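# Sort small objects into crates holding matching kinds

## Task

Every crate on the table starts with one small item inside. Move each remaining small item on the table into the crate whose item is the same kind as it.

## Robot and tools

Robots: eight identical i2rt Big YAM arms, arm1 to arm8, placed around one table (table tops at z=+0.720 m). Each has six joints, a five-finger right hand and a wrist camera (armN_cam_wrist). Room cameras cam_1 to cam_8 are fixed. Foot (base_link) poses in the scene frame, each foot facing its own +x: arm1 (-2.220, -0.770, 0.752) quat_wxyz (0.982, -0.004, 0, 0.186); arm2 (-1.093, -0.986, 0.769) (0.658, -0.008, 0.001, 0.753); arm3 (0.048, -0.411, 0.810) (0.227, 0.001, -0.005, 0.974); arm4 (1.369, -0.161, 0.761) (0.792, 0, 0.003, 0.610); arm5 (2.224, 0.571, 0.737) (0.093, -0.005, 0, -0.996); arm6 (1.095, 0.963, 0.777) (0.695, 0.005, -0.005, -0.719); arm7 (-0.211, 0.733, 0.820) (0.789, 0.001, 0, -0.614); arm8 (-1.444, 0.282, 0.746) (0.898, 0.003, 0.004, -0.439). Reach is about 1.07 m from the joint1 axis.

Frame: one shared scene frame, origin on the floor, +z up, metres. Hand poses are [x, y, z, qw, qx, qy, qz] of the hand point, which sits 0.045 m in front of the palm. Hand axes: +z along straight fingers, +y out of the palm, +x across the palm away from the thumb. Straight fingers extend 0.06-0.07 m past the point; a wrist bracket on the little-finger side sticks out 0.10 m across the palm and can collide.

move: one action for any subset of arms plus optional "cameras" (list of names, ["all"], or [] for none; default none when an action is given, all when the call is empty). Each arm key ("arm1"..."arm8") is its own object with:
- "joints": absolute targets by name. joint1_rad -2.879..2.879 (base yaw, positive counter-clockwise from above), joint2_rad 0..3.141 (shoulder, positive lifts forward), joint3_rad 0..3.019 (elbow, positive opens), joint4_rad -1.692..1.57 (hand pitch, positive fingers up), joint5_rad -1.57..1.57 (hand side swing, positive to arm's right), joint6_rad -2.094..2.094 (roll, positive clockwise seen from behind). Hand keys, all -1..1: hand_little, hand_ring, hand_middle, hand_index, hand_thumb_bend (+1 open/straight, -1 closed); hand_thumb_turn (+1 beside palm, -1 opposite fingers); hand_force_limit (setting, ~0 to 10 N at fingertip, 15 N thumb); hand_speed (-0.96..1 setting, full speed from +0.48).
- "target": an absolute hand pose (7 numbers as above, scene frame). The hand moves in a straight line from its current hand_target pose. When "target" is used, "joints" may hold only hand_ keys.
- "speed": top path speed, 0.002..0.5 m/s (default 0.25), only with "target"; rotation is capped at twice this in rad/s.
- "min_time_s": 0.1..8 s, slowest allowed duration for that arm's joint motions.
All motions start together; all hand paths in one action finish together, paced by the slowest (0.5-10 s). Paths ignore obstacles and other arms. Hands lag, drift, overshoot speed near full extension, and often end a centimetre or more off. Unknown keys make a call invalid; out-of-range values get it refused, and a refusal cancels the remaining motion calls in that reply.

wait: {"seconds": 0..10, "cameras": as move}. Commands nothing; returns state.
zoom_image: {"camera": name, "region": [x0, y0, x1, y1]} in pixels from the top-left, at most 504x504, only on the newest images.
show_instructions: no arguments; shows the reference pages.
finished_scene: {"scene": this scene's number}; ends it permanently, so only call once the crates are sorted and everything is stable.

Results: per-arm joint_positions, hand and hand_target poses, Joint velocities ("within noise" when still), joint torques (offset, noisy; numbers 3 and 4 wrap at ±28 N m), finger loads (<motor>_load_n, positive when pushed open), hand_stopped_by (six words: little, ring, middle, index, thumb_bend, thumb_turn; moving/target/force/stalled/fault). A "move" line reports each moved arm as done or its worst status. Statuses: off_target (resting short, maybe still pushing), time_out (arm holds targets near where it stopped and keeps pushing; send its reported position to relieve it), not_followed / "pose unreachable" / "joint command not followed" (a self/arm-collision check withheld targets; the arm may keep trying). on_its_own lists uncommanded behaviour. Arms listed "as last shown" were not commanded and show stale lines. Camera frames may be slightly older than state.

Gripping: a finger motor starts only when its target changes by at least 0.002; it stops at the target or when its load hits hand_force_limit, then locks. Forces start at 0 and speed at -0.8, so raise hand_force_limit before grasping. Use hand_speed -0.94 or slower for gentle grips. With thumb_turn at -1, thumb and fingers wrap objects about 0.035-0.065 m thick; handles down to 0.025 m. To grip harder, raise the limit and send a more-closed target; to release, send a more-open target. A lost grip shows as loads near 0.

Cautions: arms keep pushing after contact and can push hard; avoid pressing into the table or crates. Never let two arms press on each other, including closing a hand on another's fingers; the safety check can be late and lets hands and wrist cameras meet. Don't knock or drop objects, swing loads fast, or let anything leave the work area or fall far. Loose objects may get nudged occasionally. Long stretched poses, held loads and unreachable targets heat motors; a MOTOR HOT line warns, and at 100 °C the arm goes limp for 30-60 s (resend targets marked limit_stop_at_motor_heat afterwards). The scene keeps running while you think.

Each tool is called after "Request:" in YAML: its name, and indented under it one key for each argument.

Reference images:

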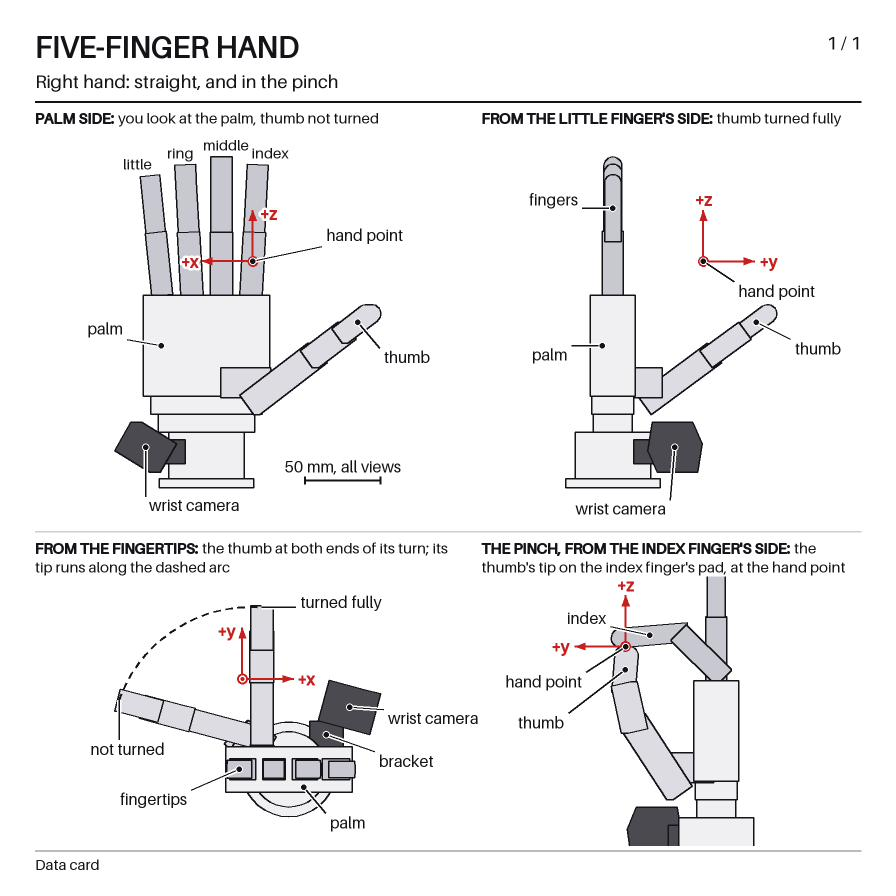

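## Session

Request:
move:
  cameras: ["cam_1","cam_2","cam_3","cam_4","cam_5","cam_6","cam_7","cam_8"]

Scene clock: 0.00 s.
Joint torques (N m): no reading
Heat: arm1: hottest joint3_rad 38 °C; arm2: hottest joint3_rad 32 °C; arm3: hottest joint3_rad 39 °C; arm4: hottest joint3_rad 32 °C; arm5: hottest joint3_rad 33 °C; arm6: hottest joint3_rad 32 °C; arm7: hottest joint3_rad 31 °C; arm8: hottest joint3_rad 30 °C.
Joint velocities: within noise
arm1.joint_positions: joint1_rad=+0.376 joint2_rad=+0.641 joint3_rad=+1.424 joint4_rad=-1.407 joint5_rad=+0.162 joint6_rad=-0.985 hand_little=+1.000 hand_ring=+1.000 hand_middle=+1.000 hand_index=+1.000 hand_thumb_turn=+1.000 hand_thumb_bend=+1.000 hand_force_limit=+0.000 hand_speed=-0.800
arm1.joint_status: not commanded
arm1.hand_stopped_by: target,target,target,target,target,target
arm1.little_load_n: 0.0
arm1.ring_load_n: 0.0
arm1.middle_load_n: 0.0
arm1.index_load_n: 0.0
arm1.thumb_bend_load_n: 0.0
arm1.thumb_turn_load_n: 0.0
arm1.hand: x=-2.0255 y=-0.6724 z=+1.2322 quat_wxyz=(-0.221, +0.888, +0.038, +0.402) (m; scene frame)
arm1.hand_target: x=-2.0264 y=-0.6731 z=+1.2402 quat_wxyz=(-0.227, +0.883, +0.037, +0.409) (m; scene frame)
arm1.hand_status: not commanded
arm2.joint_positions: joint1_rad=-0.309 joint2_rad=+0.551 joint3_rad=+1.394 joint4_rad=-1.395 joint5_rad=+0.279 joint6_rad=-1.175 hand_little=+1.000 hand_ring=+1.000 hand_middle=+1.000 hand_index=+1.000 hand_thumb_turn=+1.000 hand_thumb_bend=+1.000 hand_force_limit=+0.000 hand_speed=-0.800
arm2.joint_status: not commanded
arm2.hand_stopped_by: target,target,target,target,target,target
arm2.little_load_n: 0.0
arm2.ring_load_n: 0.0
arm2.middle_load_n: 0.0
arm2.index_load_n: 0.0
arm2.thumb_bend_load_n: 0.0
arm2.thumb_turn_load_n: 0.0
arm2.hand: x=-0.9733 y=-0.8263 z=+1.2661 quat_wxyz=(-0.295, +0.791, +0.359, +0.398) (m; scene frame)
arm2.hand_target: x=-0.9735 y=-0.8270 z=+1.2774 quat_wxyz=(-0.305, +0.786, +0.354, +0.405) (m; scene frame)
arm2.hand_status: not commanded
arm3.joint_positions: joint1_rad=-0.377 joint2_rad=+0.612 joint3_rad=+1.322 joint4_rad=-1.256 joint5_rad=-0.081 joint6_rad=-1.205 hand_little=+1.000 hand_ring=+1.000 hand_middle=+1.000 hand_index=+1.000 hand_thumb_turn=+1.000 hand_thumb_bend=+1.000 hand_force_limit=+0.000 hand_speed=-0.800
arm3.joint_status: not commanded
arm3.hand_stopped_by: target,target,target,target,target,target
arm3.little_load_n: 0.0
arm3.ring_load_n: 0.0
arm3.middle_load_n: 0.0
arm3.index_load_n: 0.0
arm3.thumb_bend_load_n: 0.0
arm3.thumb_turn_load_n: 0.0
arm3.hand: x=-0.0962 y=-0.2139 z=+1.2810 quat_wxyz=(-0.487, +0.473, +0.730, +0.084) (m; scene frame)
arm3.hand_target: x=-0.0957 y=-0.2146 z=+1.2908 quat_wxyz=(-0.496, +0.469, +0.725, +0.086) (m; scene frame)
arm3.hand_status: not commanded
arm4.joint_positions: joint1_rad=-0.288 joint2_rad=+0.602 joint3_rad=+1.321 joint4_rad=-1.404 joint5_rad=-0.001 joint6_rad=-1.046 hand_little=+1.000 hand_ring=+1.000 hand_middle=+1.000 hand_index=+1.000 hand_thumb_turn=+1.000 hand_thumb_bend=+1.000 hand_force_limit=+0.000 hand_speed=-0.800
arm4.joint_status: not commanded
arm4.hand_stopped_by: target,target,target,target,target,target
arm4.little_load_n: 0.0
arm4.ring_load_n: 0.0
arm4.middle_load_n: 0.0
arm4.index_load_n: 0.0
arm4.thumb_bend_load_n: 0.0
arm4.thumb_turn_load_n: 0.0
arm4.hand: x=+1.5104 y=-0.0013 z=+1.1988 quat_wxyz=(-0.299, +0.877, +0.224, +0.303) (m; scene frame)
arm4.hand_target: x=+1.5106 y=-0.0011 z=+1.2089 quat_wxyz=(-0.307, +0.871, +0.222, +0.311) (m; scene frame)
arm4.hand_status: not commanded
arm5.joint_positions: joint1_rad=-0.307 joint2_rad=+0.635 joint3_rad=+1.409 joint4_rad=-1.517 joint5_rad=-0.133 joint6_rad=-1.043 hand_little=+1.000 hand_ring=+1.000 hand_middle=+1.000 hand_index=+1.000 hand_thumb_turn=+1.000 hand_thumb_bend=+1.000 hand_force_limit=+0.000 hand_speed=-0.800
arm5.joint_status: not commanded
arm5.hand_stopped_by: target,target,target,target,target,target
arm5.little_load_n: 0.0
arm5.ring_load_n: 0.0
arm5.middle_load_n: 0.0
arm5.index_load_n: 0.0
arm5.thumb_bend_load_n: 0.0
arm5.thumb_turn_load_n: 0.0
arm5.hand: x=+2.0391 y=+0.6051 z=+1.1904 quat_wxyz=(+0.385, -0.265, -0.872, +0.143) (m; scene frame)
arm5.hand_target: x=+2.0386 y=+0.6052 z=+1.2029 quat_wxyz=(+0.399, -0.262, -0.867, +0.145) (m; scene frame)
arm5.hand_status: not commanded
arm6.joint_positions: joint1_rad=+0.158 joint2_rad=+0.617 joint3_rad=+1.346 joint4_rad=-1.226 joint5_rad=+0.123 joint6_rad=-1.438 hand_little=+1.000 hand_ring=+1.000 hand_middle=+1.000 hand_index=+1.000 hand_thumb_turn=+1.000 hand_thumb_bend=+1.000 hand_force_limit=+0.000 hand_speed=-0.800
arm6.joint_status: not commanded
arm6.hand_stopped_by: target,target,target,target,target,target
arm6.little_load_n: 0.0
arm6.ring_load_n: 0.0
arm6.middle_load_n: 0.0
arm6.index_load_n: 0.0
arm6.thumb_bend_load_n: 0.0
arm6.thumb_turn_load_n: 0.0
arm6.hand: x=+1.0394 y=+0.7070 z=+1.2777 quat_wxyz=(+0.349, +0.579, -0.634, +0.375) (m; scene frame)
arm6.hand_target: x=+1.0391 y=+0.7082 z=+1.2905 quat_wxyz=(+0.356, +0.573, -0.630, +0.385) (m; scene frame)
arm6.hand_status: not commanded
arm7.joint_positions: joint1_rad=-0.389 joint2_rad=+0.647 joint3_rad=+1.338 joint4_rad=-1.438 joint5_rad=-0.120 joint6_rad=-1.352 hand_little=+1.000 hand_ring=+1.000 hand_middle=+1.000 hand_index=+1.000 hand_thumb_turn=+1.000 hand_thumb_bend=+1.000 hand_force_limit=+0.000 hand_speed=-0.800
arm7.joint_status: not commanded
arm7.hand_stopped_by: target,target,target,target,target,target
arm7.little_load_n: 0.0
arm7.ring_load_n: 0.0
arm7.middle_load_n: 0.0
arm7.index_load_n: 0.0
arm7.thumb_bend_load_n: 0.0
arm7.thumb_turn_load_n: 0.0
arm7.hand: x=-0.2721 y=+0.5129 z=+1.2583 quat_wxyz=(+0.230, +0.540, -0.739, +0.330) (m; scene frame)
arm7.hand_target: x=-0.2721 y=+0.5130 z=+1.2669 quat_wxyz=(+0.237, +0.538, -0.735, +0.337) (m; scene frame)
arm7.hand_status: not commanded
arm8.joint_positions: joint1_rad=+0.337 joint2_rad=+0.576 joint3_rad=+1.350 joint4_rad=-1.192 joint5_rad=+0.072 joint6_rad=-1.074 hand_little=+1.000 hand_ring=+1.000 hand_middle=+1.000 hand_index=+1.000 hand_thumb_turn=+1.000 hand_thumb_bend=+1.000 hand_force_limit=+0.000 hand_speed=-0.800
arm8.joint_status: not commanded
arm8.hand_stopped_by: target,target,target,target,target,target
arm8.little_load_n: 0.0
arm8.ring_load_n: 0.0
arm8.middle_load_n: -0.5
arm8.index_load_n: 0.0
arm8.thumb_bend_load_n: 0.0
arm8.thumb_turn_load_n: 0.0
arm8.hand: x=-1.2728 y=+0.1065 z=+1.2457 quat_wxyz=(+0.049, +0.713, -0.446, +0.539) (m; scene frame)
arm8.hand_target: x=-1.2743 y=+0.1075 z=+1.2545 quat_wxyz=(+0.049, +0.708, -0.443, +0.548) (m; scene frame)
arm8.hand_status: not commanded
pictures: cam_1, cam_2, cam_3, cam_4, cam_5, cam_6, cam_7, cam_8
Images, in order (width x height): cam_1 672x504, cam_2 672x504, cam_3 672x504, cam_4 672x504, cam_5 672x504, cam_6 672x504, cam_7 672x504, cam_8 672x504.

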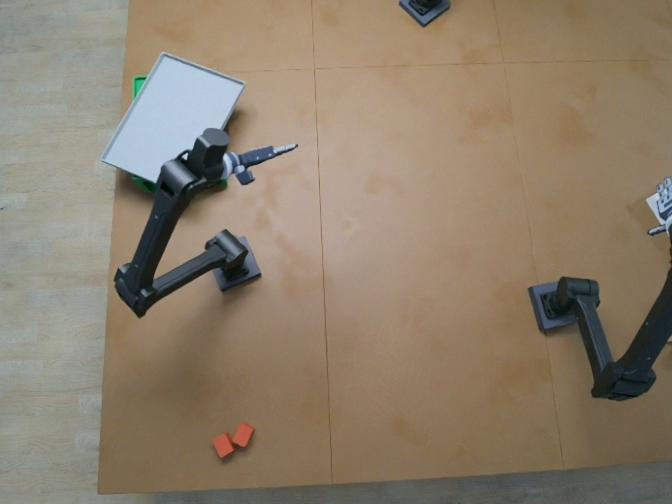

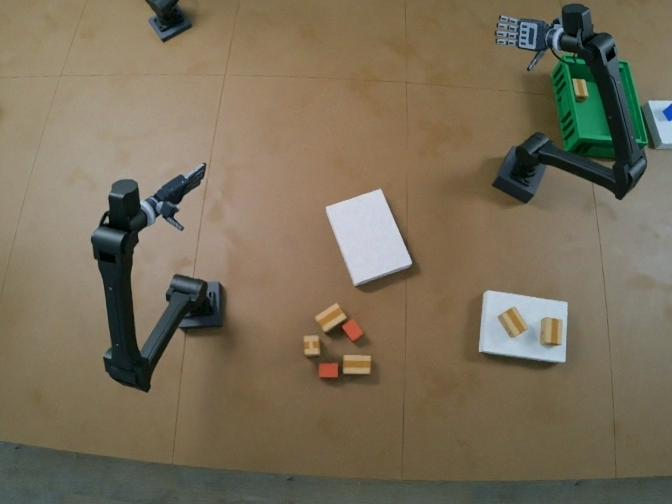

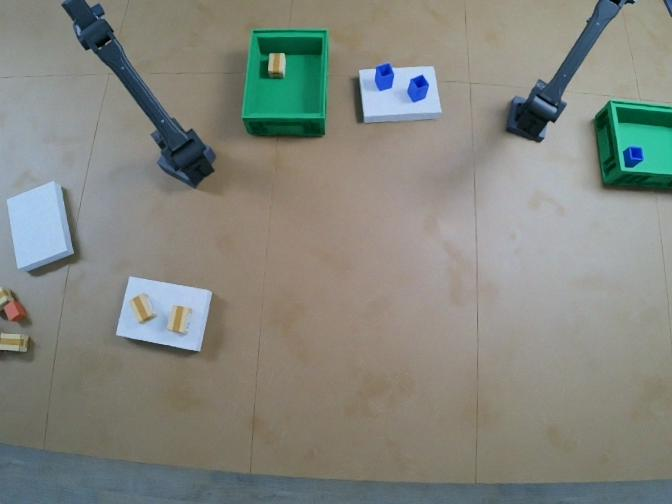

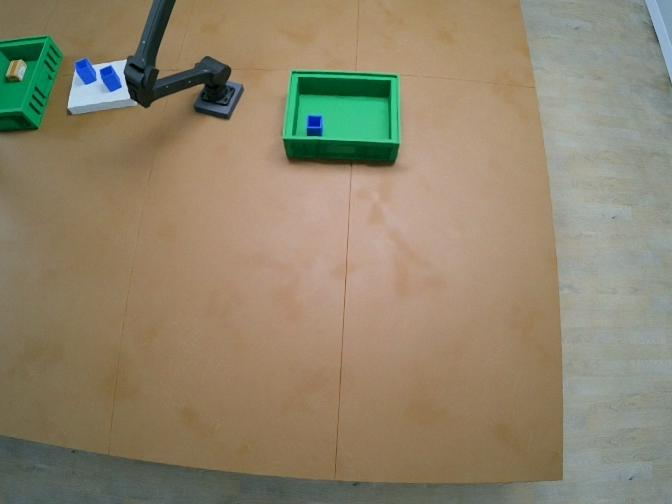

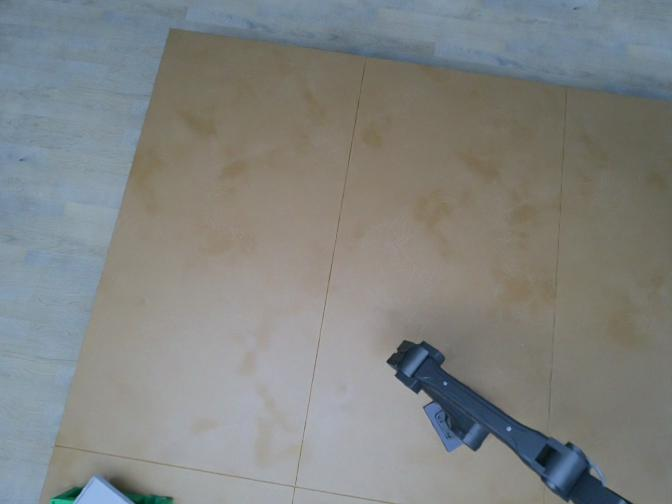

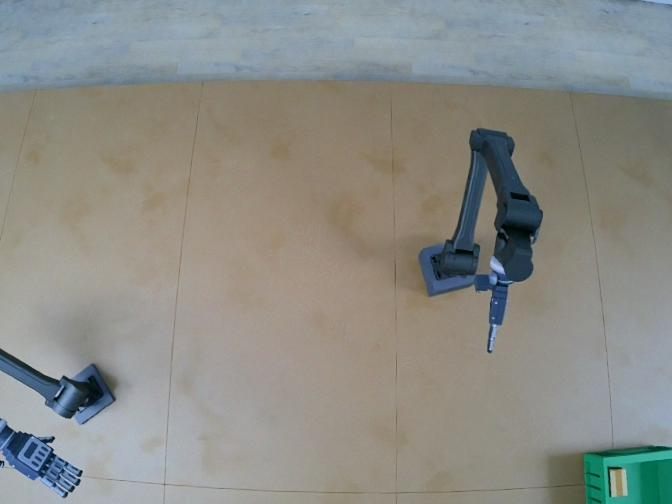

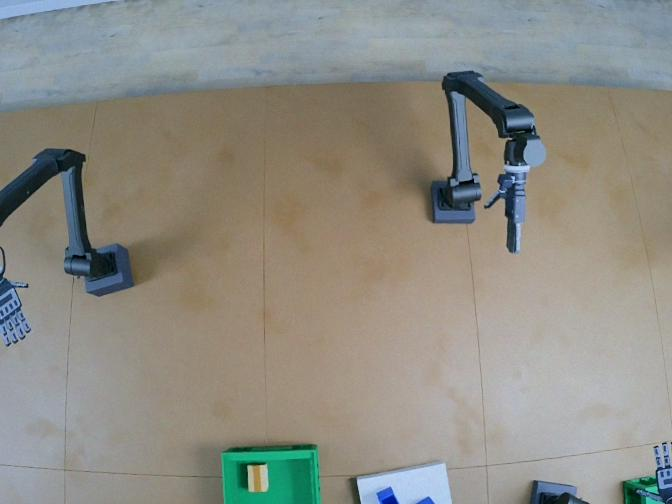

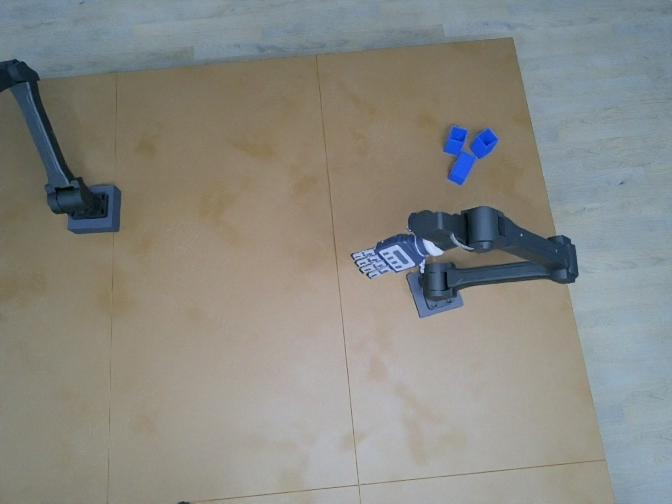

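Request:
zoom_image:
  camera: "cam_1"
  region: [90, 30, 290, 210]

Request:
zoom_image:
  camera: "cam_2"
  region: [270, 280, 420, 400]

Request:
zoom_image:
  camera: "cam_2"
  region: [460, 270, 610, 390]

Request:
zoom_image:
  camera: "cam_8"
  region: [400, 90, 540, 210]

Request:
zoom_image:
  camera: "cam_3"
  region: [230, 20, 460, 150]

Scaled by 2.520.

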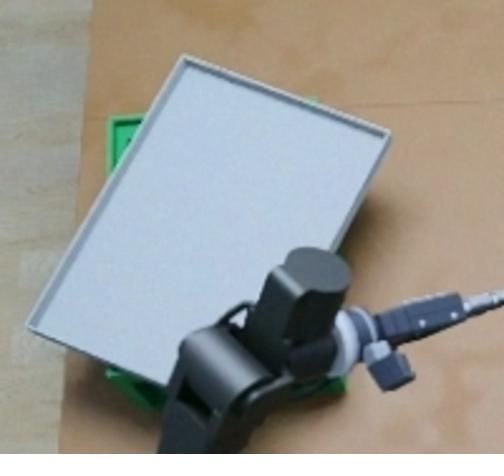

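Scaled by 3.360.

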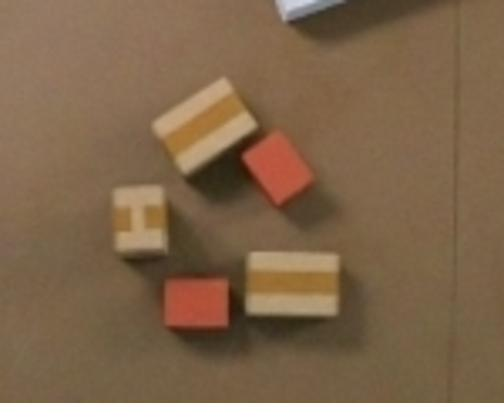

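Scaled by 3.360.

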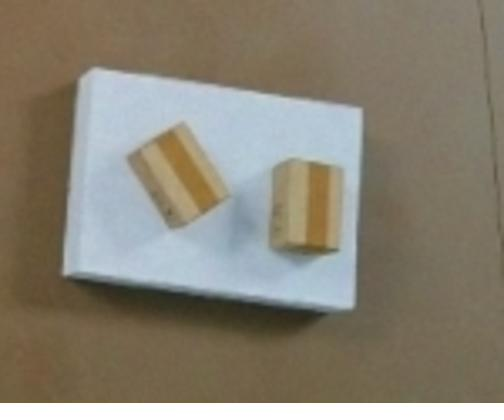

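Scaled by 3.600.

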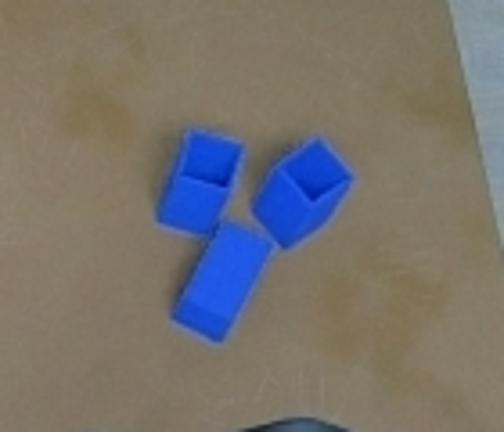

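Scaled by 2.191.

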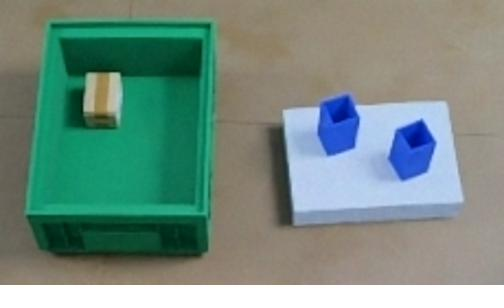

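Request:
move:
  arm1: {"joints":{"joint1_rad":1.3,"joint2_rad":0.63,"joint3_rad":1.35,"joint4_rad":-1.4,"joint5_rad":0,"joint6_rad":0,"hand_speed":0.2,"hand_thumb_turn":-1,"hand_index":0.7,"hand_middle":0.7},"min_time_s":3.5}
  arm2: {"joints":{"joint1_rad":-1.95,"joint2_rad":0.63,"joint3_rad":1.35,"joint4_rad":-1.4,"joint5_rad":0,"joint6_rad":0,"hand_speed":0.2,"hand_thumb_turn":-1,"hand_index":0.7,"hand_middle":0.7},"min_time_s":3.5}
  arm3: {"joints":{"joint1_rad":2.1,"joint2_rad":0.63,"joint3_rad":1.35,"joint4_rad":-1.4,"joint5_rad":0,"joint6_rad":0,"hand_speed":0.2,"hand_thumb_turn":-1,"hand_index":0.7,"hand_middle":0.7},"min_time_s":3.5}
  arm4: {"joints":{"joint1_rad":1.69,"joint2_rad":0.63,"joint3_rad":1.35,"joint4_rad":-1.4,"joint5_rad":0,"joint6_rad":0,"hand_speed":0.2,"hand_thumb_turn":-1,"hand_index":0.7,"hand_middle":0.7},"min_time_s":3.5}
  arm5: {"joints":{"joint1_rad":-1.8,"joint2_rad":0.63,"joint3_rad":1.35,"joint4_rad":-1.4,"joint5_rad":0,"joint6_rad":0,"hand_speed":0.2,"hand_thumb_turn":-1,"hand_index":0.7,"hand_middle":0.7},"min_time_s":3.5}
  cameras: ["cam_1"]

Request:
move:
  arm1: {"target":[-2.25,-0.42,1.12,0.4600,-0.8838,-0.0773,0.0402],"speed":0.2}
  arm2: {"target":[-0.675,-1.09,1.0,0.3404,-0.6541,0.5993,-0.3119],"speed":0.25}
  arm3: {"target":[-0.01,-1.02,1.04,0.2468,-0.4743,-0.7428,0.3852],"speed":0.25}
  arm4: {"target":[0.887,-0.101,1.04,0.3485,-0.6696,-0.5820,0.3029],"speed":0.25}
  arm5: {"target":[2.417,1.10,1.0,0.4077,-0.7833,0.4165,-0.2168],"speed":0.25}
  cameras: ["arm1_cam_wrist","arm2_cam_wrist","arm3_cam_wrist","arm4_cam_wrist","arm5_cam_wrist","cam_1"]

Scene clock: 130.70 s.
Joint torques (N m): arm1=[0.38 0.44 6.23 1.91 -0.13 0.1] | arm2=[0.26 3.96 7.53 1.16 -0.02 0.11] | arm3=[0.15 0.62 8.96 1.39 0.14 0.05] | arm4=[0.73 2.32 8.79 1.76 0.07 0.09] | arm5=[-0.62 0.38 8.53 2.22 0.12 0.03] | arm6=[1.38 0.32 8.02 2.1 0.1 -0.03] | arm7=[0.38 -0.38 10.36 1.96 -0.08 0.08] | arm8=[-0.91 3.08 8.44 1.95 0.06 -0.06]
Heat: arm1: hottest joint3_rad 46 °C; arm2: hottest joint3_rad 39 °C; arm3: hottest joint3_rad 48 °C; arm4: hottest joint3_rad 42 °C; arm5: hottest joint3_rad 42 °C; arm6: hottest joint3_rad 40 °C; arm7: hottest joint3_rad 38 °C; arm8: hottest joint3_rad 38 °C.
move: arm1 done; arm2 done; arm3 done; arm4 done; arm5 done
Joint velocities: within noise
arm1.joint_positions: joint1_rad=+1.288 joint2_rad=+0.640 joint3_rad=+1.365 joint4_rad=-1.407 joint5_rad=+0.003 joint6_rad=-0.009 hand_little=+1.000 hand_ring=+1.000 hand_middle=+0.700 hand_index=+0.700 hand_thumb_turn=-1.000 hand_thumb_bend=+1.000 hand_force_limit=+0.000 hand_speed=+0.200
arm1.joint_status: all done
arm1.hand_stopped_by: target,target,target,target,target,target
arm1.little_load_n: 0.0
arm1.ring_load_n: 0.0
arm1.middle_load_n: 0.0
arm1.index_load_n: 0.0
arm1.thumb_bend_load_n: 0.0
arm1.thumb_turn_load_n: 0.0
arm1.hand: x=-2.2694 y=-0.5552 z=+1.1986 quat_wxyz=(-0.426, +0.903, +0.045, -0.016) (m; scene frame)
arm1.hand_target: x=-2.2729 y=-0.5571 z=+1.1949 quat_wxyz=(-0.426, +0.903, +0.047, -0.022) (m; scene frame)
arm1.hand_status: not commanded
arm2.joint_positions: joint1_rad=-1.942 joint2_rad=+0.620 joint3_rad=+1.352 joint4_rad=-1.395 joint5_rad=+0.003 joint6_rad=-0.012 hand_little=+1.000 hand_ring=+1.000 hand_middle=+0.700 hand_index=+0.700 hand_thumb_turn=-1.000 hand_thumb_bend=+1.000 hand_force_limit=+0.000 hand_speed=+0.200
arm2.joint_status: all done
arm2.hand_stopped_by: target,target,target,target,target,target
arm2.little_load_n: 0.0
arm2.ring_load_n: 0.0
arm2.middle_load_n: 0.0
arm2.index_load_n: 0.0
arm2.thumb_bend_load_n: 0.0
arm2.thumb_turn_load_n: -0.5
arm2.hand: x=-0.8849 y=-1.0022 z=+1.2196 quat_wxyz=(-0.268, +0.560, -0.700, +0.353) (m; scene frame)
arm2.hand_target: x=-0.8825 y=-1.0032 z=+1.2164 quat_wxyz=(-0.266, +0.555, -0.708, +0.346) (m; scene frame)
arm2.hand_status: not commanded
arm3.joint_positions: joint1_rad=+2.093 joint2_rad=+0.621 joint3_rad=+1.322 joint4_rad=-1.386 joint5_rad=-0.003 joint6_rad=-0.009 hand_little=+1.000 hand_ring=+1.000 hand_middle=+0.700 hand_index=+0.700 hand_thumb_turn=-1.000 hand_thumb_bend=+1.000 hand_force_limit=+0.000 hand_speed=+0.200
arm3.joint_status: all done
arm3.hand_stopped_by: target,target,target,target,target,target
arm3.little_load_n: 0.0
arm3.ring_load_n: 0.0
arm3.middle_load_n: 0.0
arm3.index_load_n: 0.0
arm3.thumb_bend_load_n: 0.0
arm3.thumb_turn_load_n: 0.0
arm3.hand: x=+0.0914 y=-0.6282 z=+1.2439 quat_wxyz=(+0.014, -0.034, +0.905, -0.423) (m; scene frame)
arm3.hand_target: x=+0.0929 y=-0.6270 z=+1.2527 quat_wxyz=(+0.016, -0.032, +0.904, -0.426) (m; scene frame)
arm3.hand_status: not commanded
arm4.joint_positions: joint1_rad=+1.682 joint2_rad=+0.619 joint3_rad=+1.321 joint4_rad=-1.404 joint5_rad=-0.001 joint6_rad=-0.012 hand_little=+1.000 hand_ring=+1.000 hand_middle=+0.700 hand_index=+0.700 hand_thumb_turn=-1.000 hand_thumb_bend=+1.000 hand_force_limit=+0.000 hand_speed=+0.200
arm4.joint_status: all done
arm4.hand_stopped_by: target,target,target,target,target,target
arm4.little_load_n: 0.0
arm4.ring_load_n: 0.0
arm4.middle_load_n: 0.0
arm4.index_load_n: 0.0
arm4.thumb_bend_load_n: 0.0
arm4.thumb_turn_load_n: 0.0
arm4.hand: x=+1.1589 y=-0.1582 z=+1.1952 quat_wxyz=(-0.320, +0.683, +0.595, -0.276) (m; scene frame)
arm4.hand_target: x=+1.1553 y=-0.1600 z=+1.2072 quat_wxyz=(-0.325, +0.681, +0.591, -0.285) (m; scene frame)
arm4.hand_status: not commanded
arm5.joint_positions: joint1_rad=-1.785 joint2_rad=+0.635 joint3_rad=+1.354 joint4_rad=-1.418 joint5_rad=-0.002 joint6_rad=-0.009 hand_little=+1.000 hand_ring=+1.000 hand_middle=+0.700 hand_index=+0.700 hand_thumb_turn=-1.000 hand_thumb_bend=+1.000 hand_force_limit=+0.000 hand_speed=+0.200
arm5.joint_status: all done
arm5.hand_stopped_by: target,target,target,target,target,target
arm5.little_load_n: 0.0
arm5.ring_load_n: 0.0
arm5.middle_load_n: 0.0
arm5.index_load_n: 0.0
arm5.thumb_bend_load_n: 0.0
arm5.thumb_turn_load_n: 0.0
arm5.hand: x=+2.2033 y=+0.7828 z=+1.1800 quat_wxyz=(+0.422, -0.907, +0.010, -0.002) (m; scene frame)
arm5.hand_target: x=+2.2065 y=+0.7861 z=+1.1821 quat_wxyz=(+0.430, -0.903, +0.021, -0.005) (m; scene frame)
arm5.hand_status: not commanded
arm6, arm7, arm8: as last shown
arm6.thumb_turn_load_n: 0.5
arm8.middle_load_n: 0.0
pictures: cam_1
Images, in order (width x height): cam_1 672x504.

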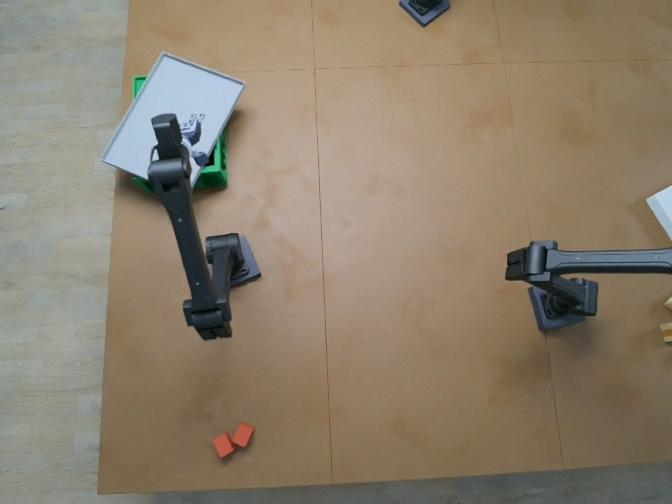

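Scene clock: 134.23 s.
Joint torques (N m): arm1=[-1.61 -1.96 7.82 2.21 -0.25 -0.09] | arm2=[0.09 -5.01 9.8 2.06 -0.28 -0.15] | arm3=[-1.03 -12.92 11.6 0.44 0.82 0.03] | arm4=[-0.32 -6.65 8.68 2.48 -0.15 -0.15] | arm5=[-0.32 -11.34 16.96 1.77 0.45 0.01] | arm6=[1.73 0.32 8.03 2.09 0.09 -0.02] | arm7=[0.32 -1.44 10.45 2.06 -0.07 0.06] | arm8=[-0.91 3.08 8.44 1.95 0.06 -0.06]
Heat: arm1: hottest joint3_rad 46 °C; arm2: hottest joint3_rad 39 °C; arm3: hottest joint3_rad 48 °C; arm4: hottest joint3_rad 42 °C; arm5: hottest joint3_rad 43 °C; arm6: hottest joint3_rad 40 °C; arm7: hottest joint3_rad 38 °C; arm8: hottest joint3_rad 38 °C.
move: arm1 off_target; arm2 done; arm3 off_target; arm4 done; arm5 off_target
Joint velocities: within noise
arm1.joint_positions: joint1_rad=+1.111 joint2_rad=+0.794 joint3_rad=+1.148 joint4_rad=-0.962 joint5_rad=-0.219 joint6_rad=-0.148 hand_little=+1.000 hand_ring=+1.000 hand_middle=+0.700 hand_index=+0.700 hand_thumb_turn=-1.000 hand_thumb_bend=+1.000 hand_force_limit=+0.000 hand_speed=+0.200
arm1.joint_status: not commanded
arm1.hand_stopped_by: target,target,target,target,target,target
arm1.little_load_n: 0.0
arm1.ring_load_n: 0.0
arm1.middle_load_n: 0.0
arm1.index_load_n: 0.0
arm1.thumb_bend_load_n: 0.0
arm1.thumb_turn_load_n: 0.0
arm1.hand: x=-2.2543 y=-0.4239 z=+1.1290 quat_wxyz=(-0.464, +0.881, +0.079, -0.042) (m; scene frame)
arm1.hand_target: x=-2.2501 y=-0.4202 z=+1.1200 quat_wxyz=(-0.460, +0.884, +0.077, -0.040) (m; scene frame)
arm1.hand_status: off_target (0.011 m and 0.7 deg from the pose sent, 0.158 m and 6.4 deg at the start)
arm2.joint_positions: joint1_rad=-2.159 joint2_rad=+1.073 joint3_rad=+0.912 joint4_rad=-0.560 joint5_rad=-0.442 joint6_rad=-0.321 hand_little=+1.000 hand_ring=+1.000 hand_middle=+0.700 hand_index=+0.700 hand_thumb_turn=-1.000 hand_thumb_bend=+1.000 hand_force_limit=+0.000 hand_speed=+0.200
arm2.joint_status: not commanded
arm2.hand_stopped_by: target,target,target,target,target,target
arm2.little_load_n: 0.0
arm2.ring_load_n: 0.0
arm2.middle_load_n: 0.0
arm2.index_load_n: 0.0
arm2.thumb_bend_load_n: 0.0
arm2.thumb_turn_load_n: 0.0
arm2.hand: x=-0.6790 y=-1.0840 z=+0.9970 quat_wxyz=(-0.339, +0.654, -0.606, +0.300) (m; scene frame)
arm2.hand_target: x=-0.6751 y=-1.0899 z=+1.0001 quat_wxyz=(-0.340, +0.654, -0.599, +0.312) (m; scene frame)
arm2.hand_status: done (0.008 m and 1.5 deg from the pose sent, 0.316 m and 18.5 deg at the start)
arm3.joint_positions: joint1_rad=+2.117 joint2_rad=+1.613 joint3_rad=+1.468 joint4_rad=-0.980 joint5_rad=+0.875 joint6_rad=+0.991 hand_little=+1.000 hand_ring=+1.000 hand_middle=+0.700 hand_index=+0.700 hand_thumb_turn=-1.000 hand_thumb_bend=+1.000 hand_force_limit=+0.000 hand_speed=+0.200
arm3.joint_status: not commanded
arm3.hand_stopped_by: target,target,target,target,target,target
arm3.little_load_n: 0.0
arm3.ring_load_n: 0.0
arm3.middle_load_n: 0.0
arm3.index_load_n: 0.0
arm3.thumb_bend_load_n: 0.0
arm3.thumb_turn_load_n: 0.0
arm3.hand: x=-0.0063 y=-1.0059 z=+1.0257 quat_wxyz=(-0.253, +0.468, +0.757, -0.380) (m; scene frame)
arm3.hand_target: x=-0.0100 y=-1.0191 z=+1.0401 quat_wxyz=(-0.248, +0.477, +0.748, -0.389) (m; scene frame)
arm3.hand_status: off_target (0.020 m and 1.8 deg from the pose sent, 0.453 m and 69.5 deg at the start)
arm4.joint_positions: joint1_rad=+1.640 joint2_rad=+1.123 joint3_rad=+1.070 joint4_rad=-0.579 joint5_rad=-0.041 joint6_rad=-0.025 hand_little=+1.000 hand_ring=+1.000 hand_middle=+0.700 hand_index=+0.700 hand_thumb_turn=-1.000 hand_thumb_bend=+1.000 hand_force_limit=+0.000 hand_speed=+0.200
arm4.joint_status: not commanded
arm4.hand_stopped_by: target,target,target,target,target,target
arm4.little_load_n: 0.0
arm4.ring_load_n: 0.0
arm4.middle_load_n: 0.0
arm4.index_load_n: 0.0
arm4.thumb_bend_load_n: 0.0
arm4.thumb_turn_load_n: 0.0
arm4.hand: x=+0.8923 y=-0.1064 z=+1.0377 quat_wxyz=(-0.341, +0.674, +0.583, -0.301) (m; scene frame)
arm4.hand_target: x=+0.8872 y=-0.1011 z=+1.0399 quat_wxyz=(-0.348, +0.670, +0.582, -0.303) (m; scene frame)
arm4.hand_status: done (0.008 m and 1.0 deg from the pose sent, 0.318 m and 4.9 deg at the start)
arm5.joint_positions: joint1_rad=-1.977 joint2_rad=+1.347 joint3_rad=+1.186 joint4_rad=-0.665 joint5_rad=+0.592 joint6_rad=+0.469 hand_little=+1.000 hand_ring=+1.000 hand_middle=+0.700 hand_index=+0.700 hand_thumb_turn=-1.000 hand_thumb_bend=+1.000 hand_force_limit=+0.000 hand_speed=+0.200
arm5.joint_status: not commanded
arm5.hand_stopped_by: target,target,target,target,target,target
arm5.little_load_n: 0.0
arm5.ring_load_n: 0.0
arm5.middle_load_n: 0.0
arm5.index_load_n: 0.0
arm5.thumb_bend_load_n: 0.0
arm5.thumb_turn_load_n: 0.0
arm5.hand: x=+2.4033 y=+1.0765 z=+0.9665 quat_wxyz=(+0.377, -0.804, +0.402, -0.223) (m; scene frame)
arm5.hand_target: x=+2.4161 y=+1.0971 z=+1.0003 quat_wxyz=(+0.408, -0.783, +0.416, -0.217) (m; scene frame)
arm5.hand_status: off_target (0.043 m and 4.6 deg from the pose sent, 0.423 m and 55.1 deg at the start)
arm6, arm7, arm8: as last shown
arm6.thumb_turn_load_n: 0.0
arm7.index_load_n: -0.5
arm8.thumb_turn_load_n: 0.5
pictures: arm1_cam_wrist, arm2_cam_wrist, arm3_cam_wrist, arm4_cam_wrist, arm5_cam_wrist, cam_1
Images, in order (width x height): arm1_cam_wrist 672x504, arm2_cam_wrist 672x504, arm3_cam_wrist 672x504, arm4_cam_wrist 672x504, arm5_cam_wrist 672x504, cam_1 672x504.

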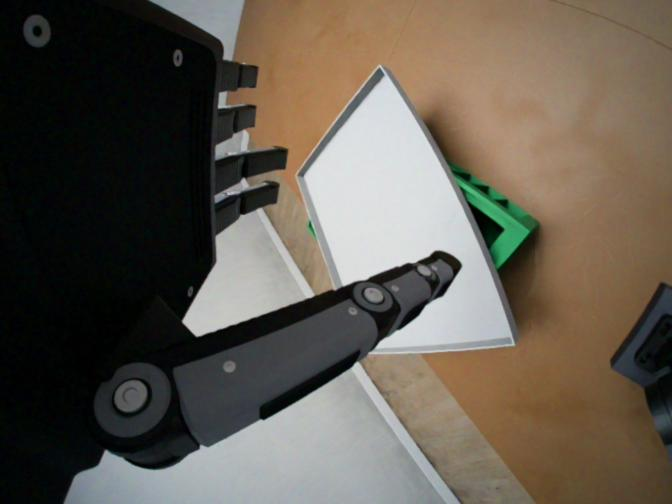

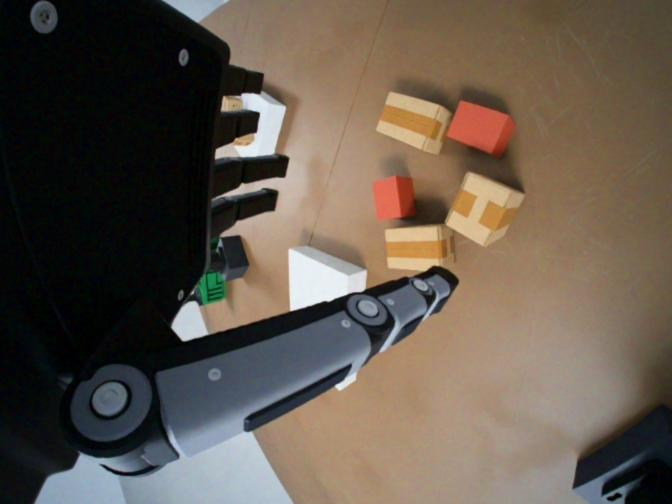

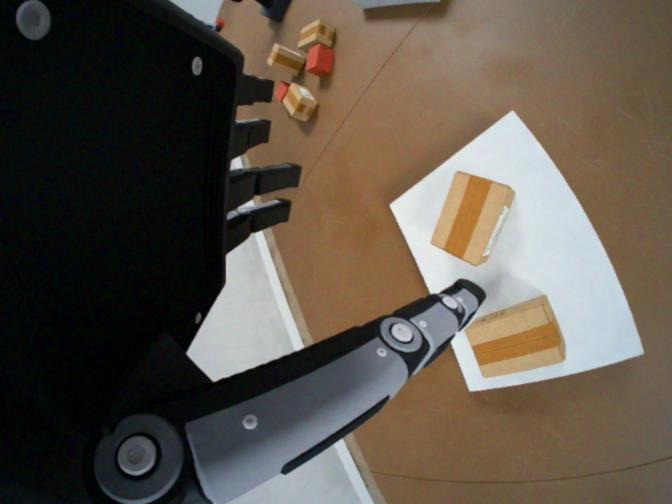

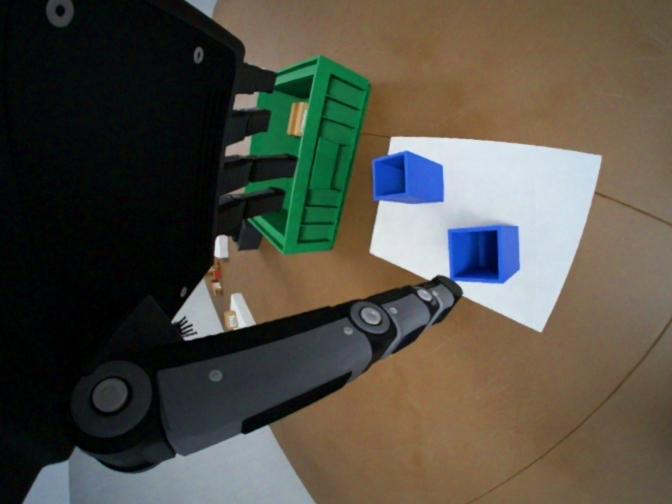

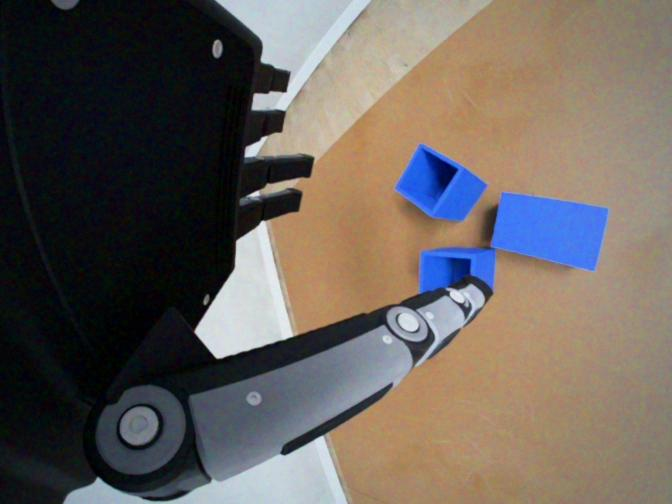

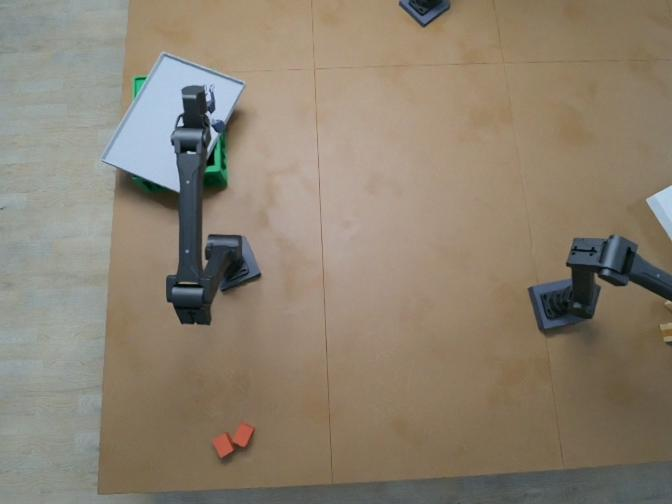

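Request:
zoom_image:
  camera: "arm2_cam_wrist"
  region: [360, 70, 540, 290]

Request:
zoom_image:
  camera: "arm3_cam_wrist"
  region: [380, 150, 600, 390]

Request:
zoom_image:
  camera: "arm4_cam_wrist"
  region: [360, 130, 540, 300]

Request:
zoom_image:
  camera: "arm5_cam_wrist"
  region: [380, 130, 620, 300]

Request:
zoom_image:
  camera: "arm1_cam_wrist"
  region: [270, 50, 560, 370]

Scaled by 2.291 from the camera's 672x504 image, which has a finer 960x720 frame.

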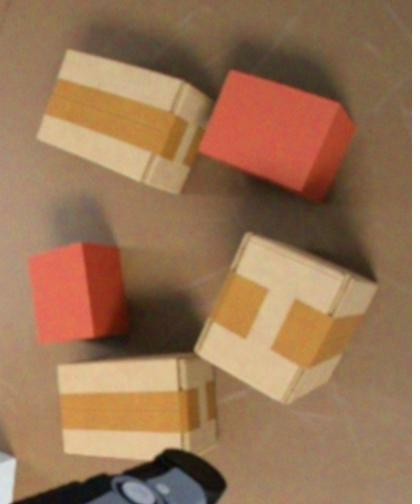

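Scaled by 2.100 from the camera's 672x504 image, which has a finer 960x720 frame.

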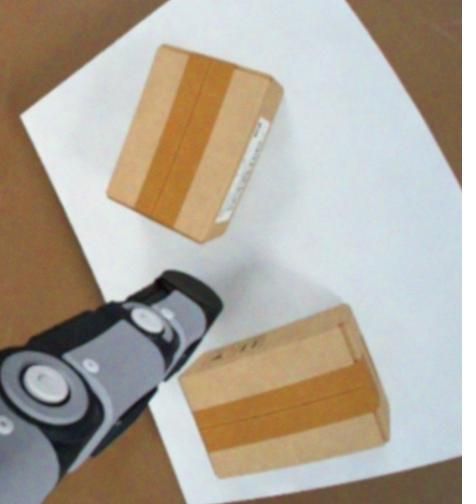

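Scaled by 2.800 from the camera's 672x504 image, which has a finer 960x720 frame.

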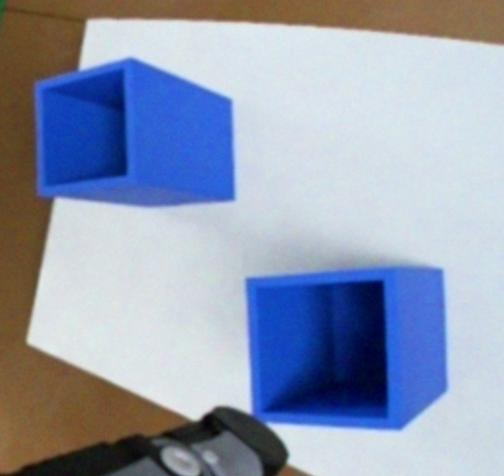

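Scaled by 2.100 from the camera's 672x504 image, which has a finer 960x720 frame.

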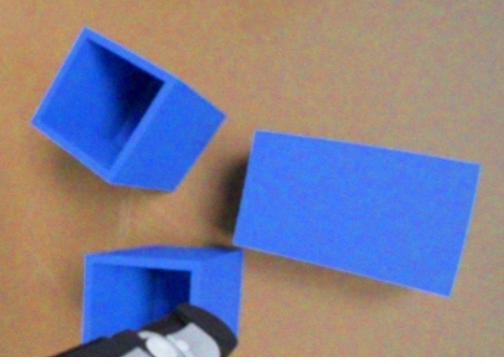

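Scaled by 1.575 from the camera's 672x504 image, which has a finer 960x720 frame.

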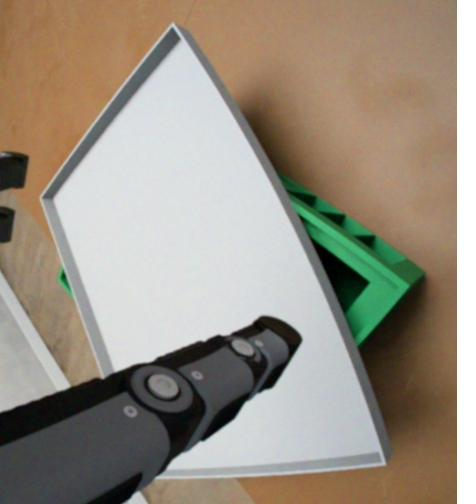

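Request:
move:
  arm1: {"target":[-2.565,-0.165,1.02,0.3881,-0.7457,-0.4806,0.2501],"speed":0.2}
  arm2: {"target":[-0.680,-1.104,0.788,0.3445,-0.6619,0.5907,-0.3075],"speed":0.12}
  arm3: {"target":[-0.0185,-1.009,0.797,-0.2447,0.4701,0.7524,-0.3916],"speed":0.12}
  arm4: {"target":[0.916,-0.127,0.945,0.2413,-0.4636,-0.7564,0.3937],"speed":0.15,"joints":{"hand_ring":0.3,"hand_little":0.3}}
  arm5: {"target":[2.459,1.090,0.93,0.3793,-0.7287,0.5047,-0.2627],"speed":0.12}
  cameras: ["arm1_cam_wrist","arm2_cam_wrist","arm3_cam_wrist","arm4_cam_wrist","arm5_cam_wrist"]

Scene clock: 263.40 s.
Joint torques (N m): arm1=[0.15 -16.56 13.61 1.2 -0.51 -0.1] | arm2=[-0.03 -6.59 6.64 1.98 -0.32 -0.15] | arm3=[-1.2 -13.8 5.39 2.04 0.54 -0.2] | arm4=[0.09 -7.41 7.77 1.61 -0.52 -0.19] | arm5=[-0.32 -12.57 10.29 1.73 0.52 0.03] | arm6=[1.44 0.32 8.08 2.04 0.09 -0.02] | arm7=[0.21 -0.97 10.32 1.87 -0.05 0.07] | arm8=[-0.85 3.02 8.44 1.95 0.06 -0.06]
Heat: arm1: hottest joint3_rad 48 °C; arm2: hottest joint3_rad 40 °C; arm3: hottest joint3_rad 58 °C; arm4: hottest joint3_rad 41 °C; arm5: hottest joint3_rad 52 °C; arm6: hottest joint3_rad 40 °C; arm7: hottest joint3_rad 39 °C; arm8: hottest joint3_rad 39 °C.
move: arm1 off_target; arm2 done; arm3 off_target; arm4 done; arm5 off_target
Joint velocities: within noise
arm1.joint_positions: joint1_rad=+1.550 joint2_rad=+1.795 joint3_rad=+1.777 joint4_rad=-0.775 joint5_rad=-0.612 joint6_rad=-0.511 hand_little=+1.000 hand_ring=+1.000 hand_middle=+0.700 hand_index=+0.700 hand_thumb_turn=-1.000 hand_thumb_bend=+1.000 hand_force_limit=+0.000 hand_speed=+0.200
arm1.joint_status: not commanded
arm1.hand_stopped_by: target,target,target,target,target,target
arm1.little_load_n: 0.0
arm1.ring_load_n: 0.0
arm1.middle_load_n: 0.0
arm1.index_load_n: 0.0
arm1.thumb_bend_load_n: 0.0
arm1.thumb_turn_load_n: 0.0
arm1.hand: x=-2.5549 y=-0.1769 z=+1.0095 quat_wxyz=(-0.379, +0.755, +0.473, -0.251) (m; scene frame)
arm1.hand_target: x=-2.5647 y=-0.1660 z=+1.0199 quat_wxyz=(-0.389, +0.746, +0.480, -0.250) (m; scene frame)
arm1.hand_status: off_target (0.019 m and 1.8 deg from the pose sent, 0.419 m and 55.4 deg at the start)
arm2.joint_positions: joint1_rad=-2.205 joint2_rad=+1.420 joint3_rad=+0.561 joint4_rad=+0.123 joint5_rad=-0.498 joint6_rad=-0.374 hand_little=+1.000 hand_ring=+1.000 hand_middle=+0.700 hand_index=+0.700 hand_thumb_turn=-1.000 hand_thumb_bend=+1.000 hand_force_limit=+0.000 hand_speed=+0.200
arm2.joint_status: not commanded
arm2.hand_stopped_by: target,target,target,target,target,target
arm2.little_load_n: 0.0
arm2.ring_load_n: 0.0
arm2.middle_load_n: 0.0
arm2.index_load_n: 0.0
arm2.thumb_bend_load_n: 0.0
arm2.thumb_turn_load_n: 0.0
arm2.hand: x=-0.6814 y=-1.0987 z=+0.7882 quat_wxyz=(-0.345, +0.662, -0.595, +0.299) (m; scene frame)
arm2.hand_target: x=-0.6800 y=-1.1040 z=+0.7882 quat_wxyz=(-0.344, +0.662, -0.591, +0.307) (m; scene frame)
arm2.hand_status: done (0.006 m and 1.1 deg from the pose sent, 0.210 m and 2.2 deg at the start)
arm3.joint_positions: joint1_rad=+2.101 joint2_rad=+1.842 joint3_rad=+1.134 joint4_rad=-0.346 joint5_rad=+0.864 joint6_rad=+0.958 hand_little=+1.000 hand_ring=+1.000 hand_middle=+0.700 hand_index=+0.700 hand_thumb_turn=-1.000 hand_thumb_bend=+1.000 hand_force_limit=+0.000 hand_speed=+0.200
arm3.joint_status: not commanded
arm3.hand_stopped_by: target,target,target,target,target,target
arm3.little_load_n: 0.0
arm3.ring_load_n: 0.0
arm3.middle_load_n: 0.0
arm3.index_load_n: 0.0
arm3.thumb_bend_load_n: 0.0
arm3.thumb_turn_load_n: 0.0
arm3.hand: x=-0.0131 y=-1.0122 z=+0.8092 quat_wxyz=(-0.240, +0.471, +0.750, -0.397) (m; scene frame)
arm3.hand_target: x=-0.0183 y=-1.0086 z=+0.7971 quat_wxyz=(-0.245, +0.470, +0.752, -0.391) (m; scene frame)
arm3.hand_status: off_target (0.014 m and 0.9 deg from the pose sent, 0.229 m and 1.8 deg at the start)
arm4.joint_positions: joint1_rad=+1.523 joint2_rad=+1.217 joint3_rad=+0.928 joint4_rad=-0.489 joint5_rad=-0.611 joint6_rad=-0.514 hand_little=+0.300 hand_ring=+0.300 hand_middle=+0.700 hand_index=+0.700 hand_thumb_turn=-1.000 hand_thumb_bend=+1.000 hand_force_limit=+0.000 hand_speed=+0.200
arm4.joint_status: all done
arm4.hand_stopped_by: target,target,target,target,target,target
arm4.little_load_n: 0.5
arm4.ring_load_n: 0.0
arm4.middle_load_n: 0.0
arm4.index_load_n: 0.0
arm4.thumb_bend_load_n: 0.0
arm4.thumb_turn_load_n: 0.0
arm4.hand: x=+0.9174 y=-0.1317 z=+0.9510 quat_wxyz=(-0.242, +0.463, +0.755, -0.396) (m; scene frame)
arm4.hand_target: x=+0.9161 y=-0.1271 z=+0.9451 quat_wxyz=(-0.241, +0.464, +0.756, -0.394) (m; scene frame)
arm4.hand_status: done (0.008 m and 0.3 deg from the pose sent, 0.098 m and 35.0 deg at the start)
arm5.joint_positions: joint1_rad=-2.019 joint2_rad=+1.445 joint3_rad=+1.186 joint4_rad=-0.603 joint5_rad=+0.725 joint6_rad=+0.646 hand_little=+1.000 hand_ring=+1.000 hand_middle=+0.700 hand_index=+0.700 hand_thumb_turn=-1.000 hand_thumb_bend=+1.000 hand_force_limit=+0.000 hand_speed=+0.200
arm5.joint_status: not commanded
arm5.hand_stopped_by: target,target,target,target,target,target
arm5.little_load_n: 0.0
arm5.ring_load_n: 0.0
arm5.middle_load_n: 0.0
arm5.index_load_n: 0.0
arm5.thumb_bend_load_n: 0.0
arm5.thumb_turn_load_n: -0.5
arm5.hand: x=+2.4501 y=+1.0884 z=+0.9353 quat_wxyz=(+0.380, -0.736, +0.496, -0.261) (m; scene frame)
arm5.hand_target: x=+2.4589 y=+1.0897 z=+0.9301 quat_wxyz=(+0.380, -0.729, +0.505, -0.263) (m; scene frame)
arm5.hand_status: off_target (0.011 m and 1.3 deg from the pose sent, 0.068 m and 15.3 deg at the start)
arm6, arm7, arm8: as last shown
arm7.index_load_n: 0.0
arm8.thumb_turn_load_n: 0.0
pictures: arm1_cam_wrist, arm2_cam_wrist, arm3_cam_wrist, arm4_cam_wrist, arm5_cam_wrist
Images, in order (width x height): arm1_cam_wrist 672x504, arm2_cam_wrist 672x504, arm3_cam_wrist 672x504, arm4_cam_wrist 672x504, arm5_cam_wrist 672x504.

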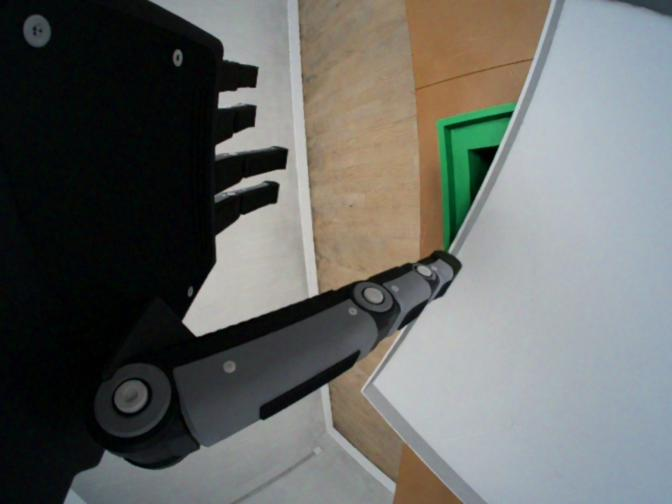

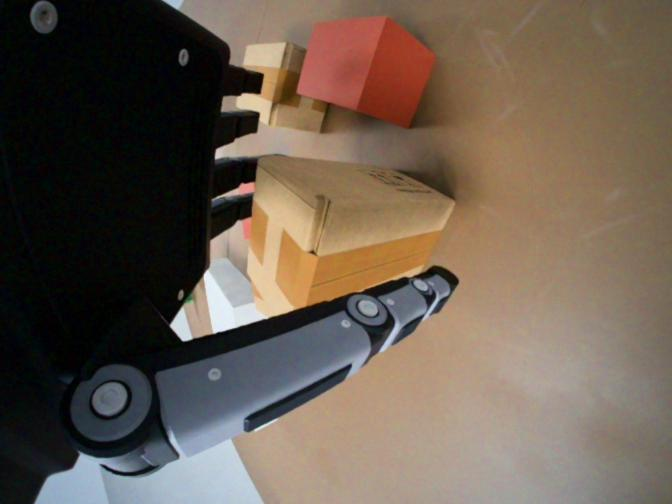

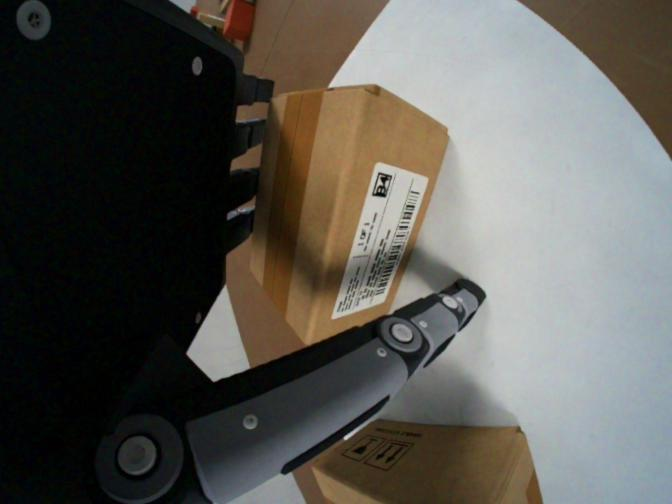

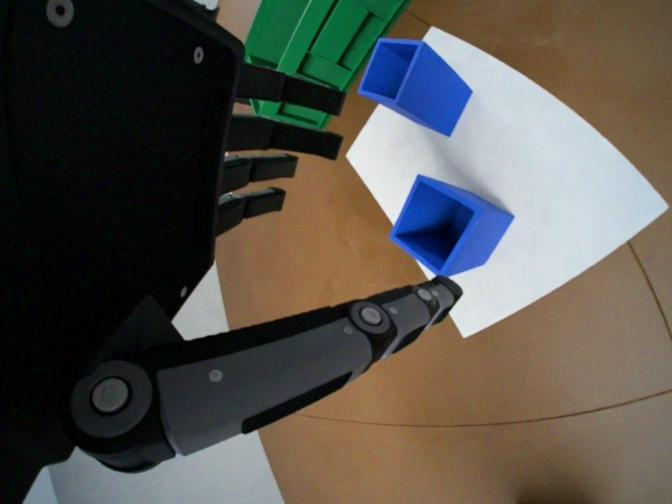

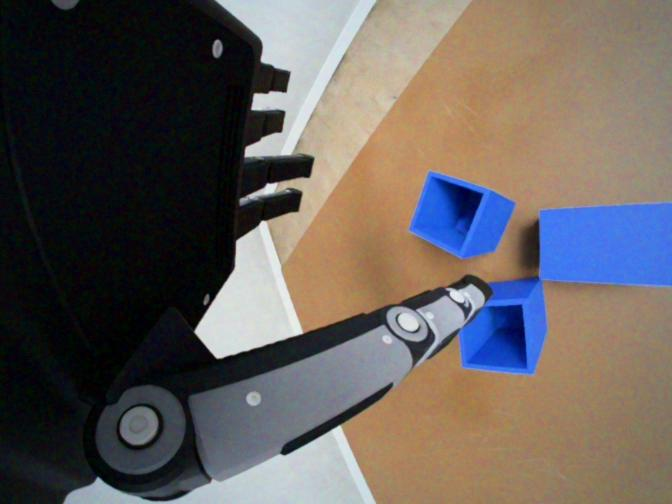

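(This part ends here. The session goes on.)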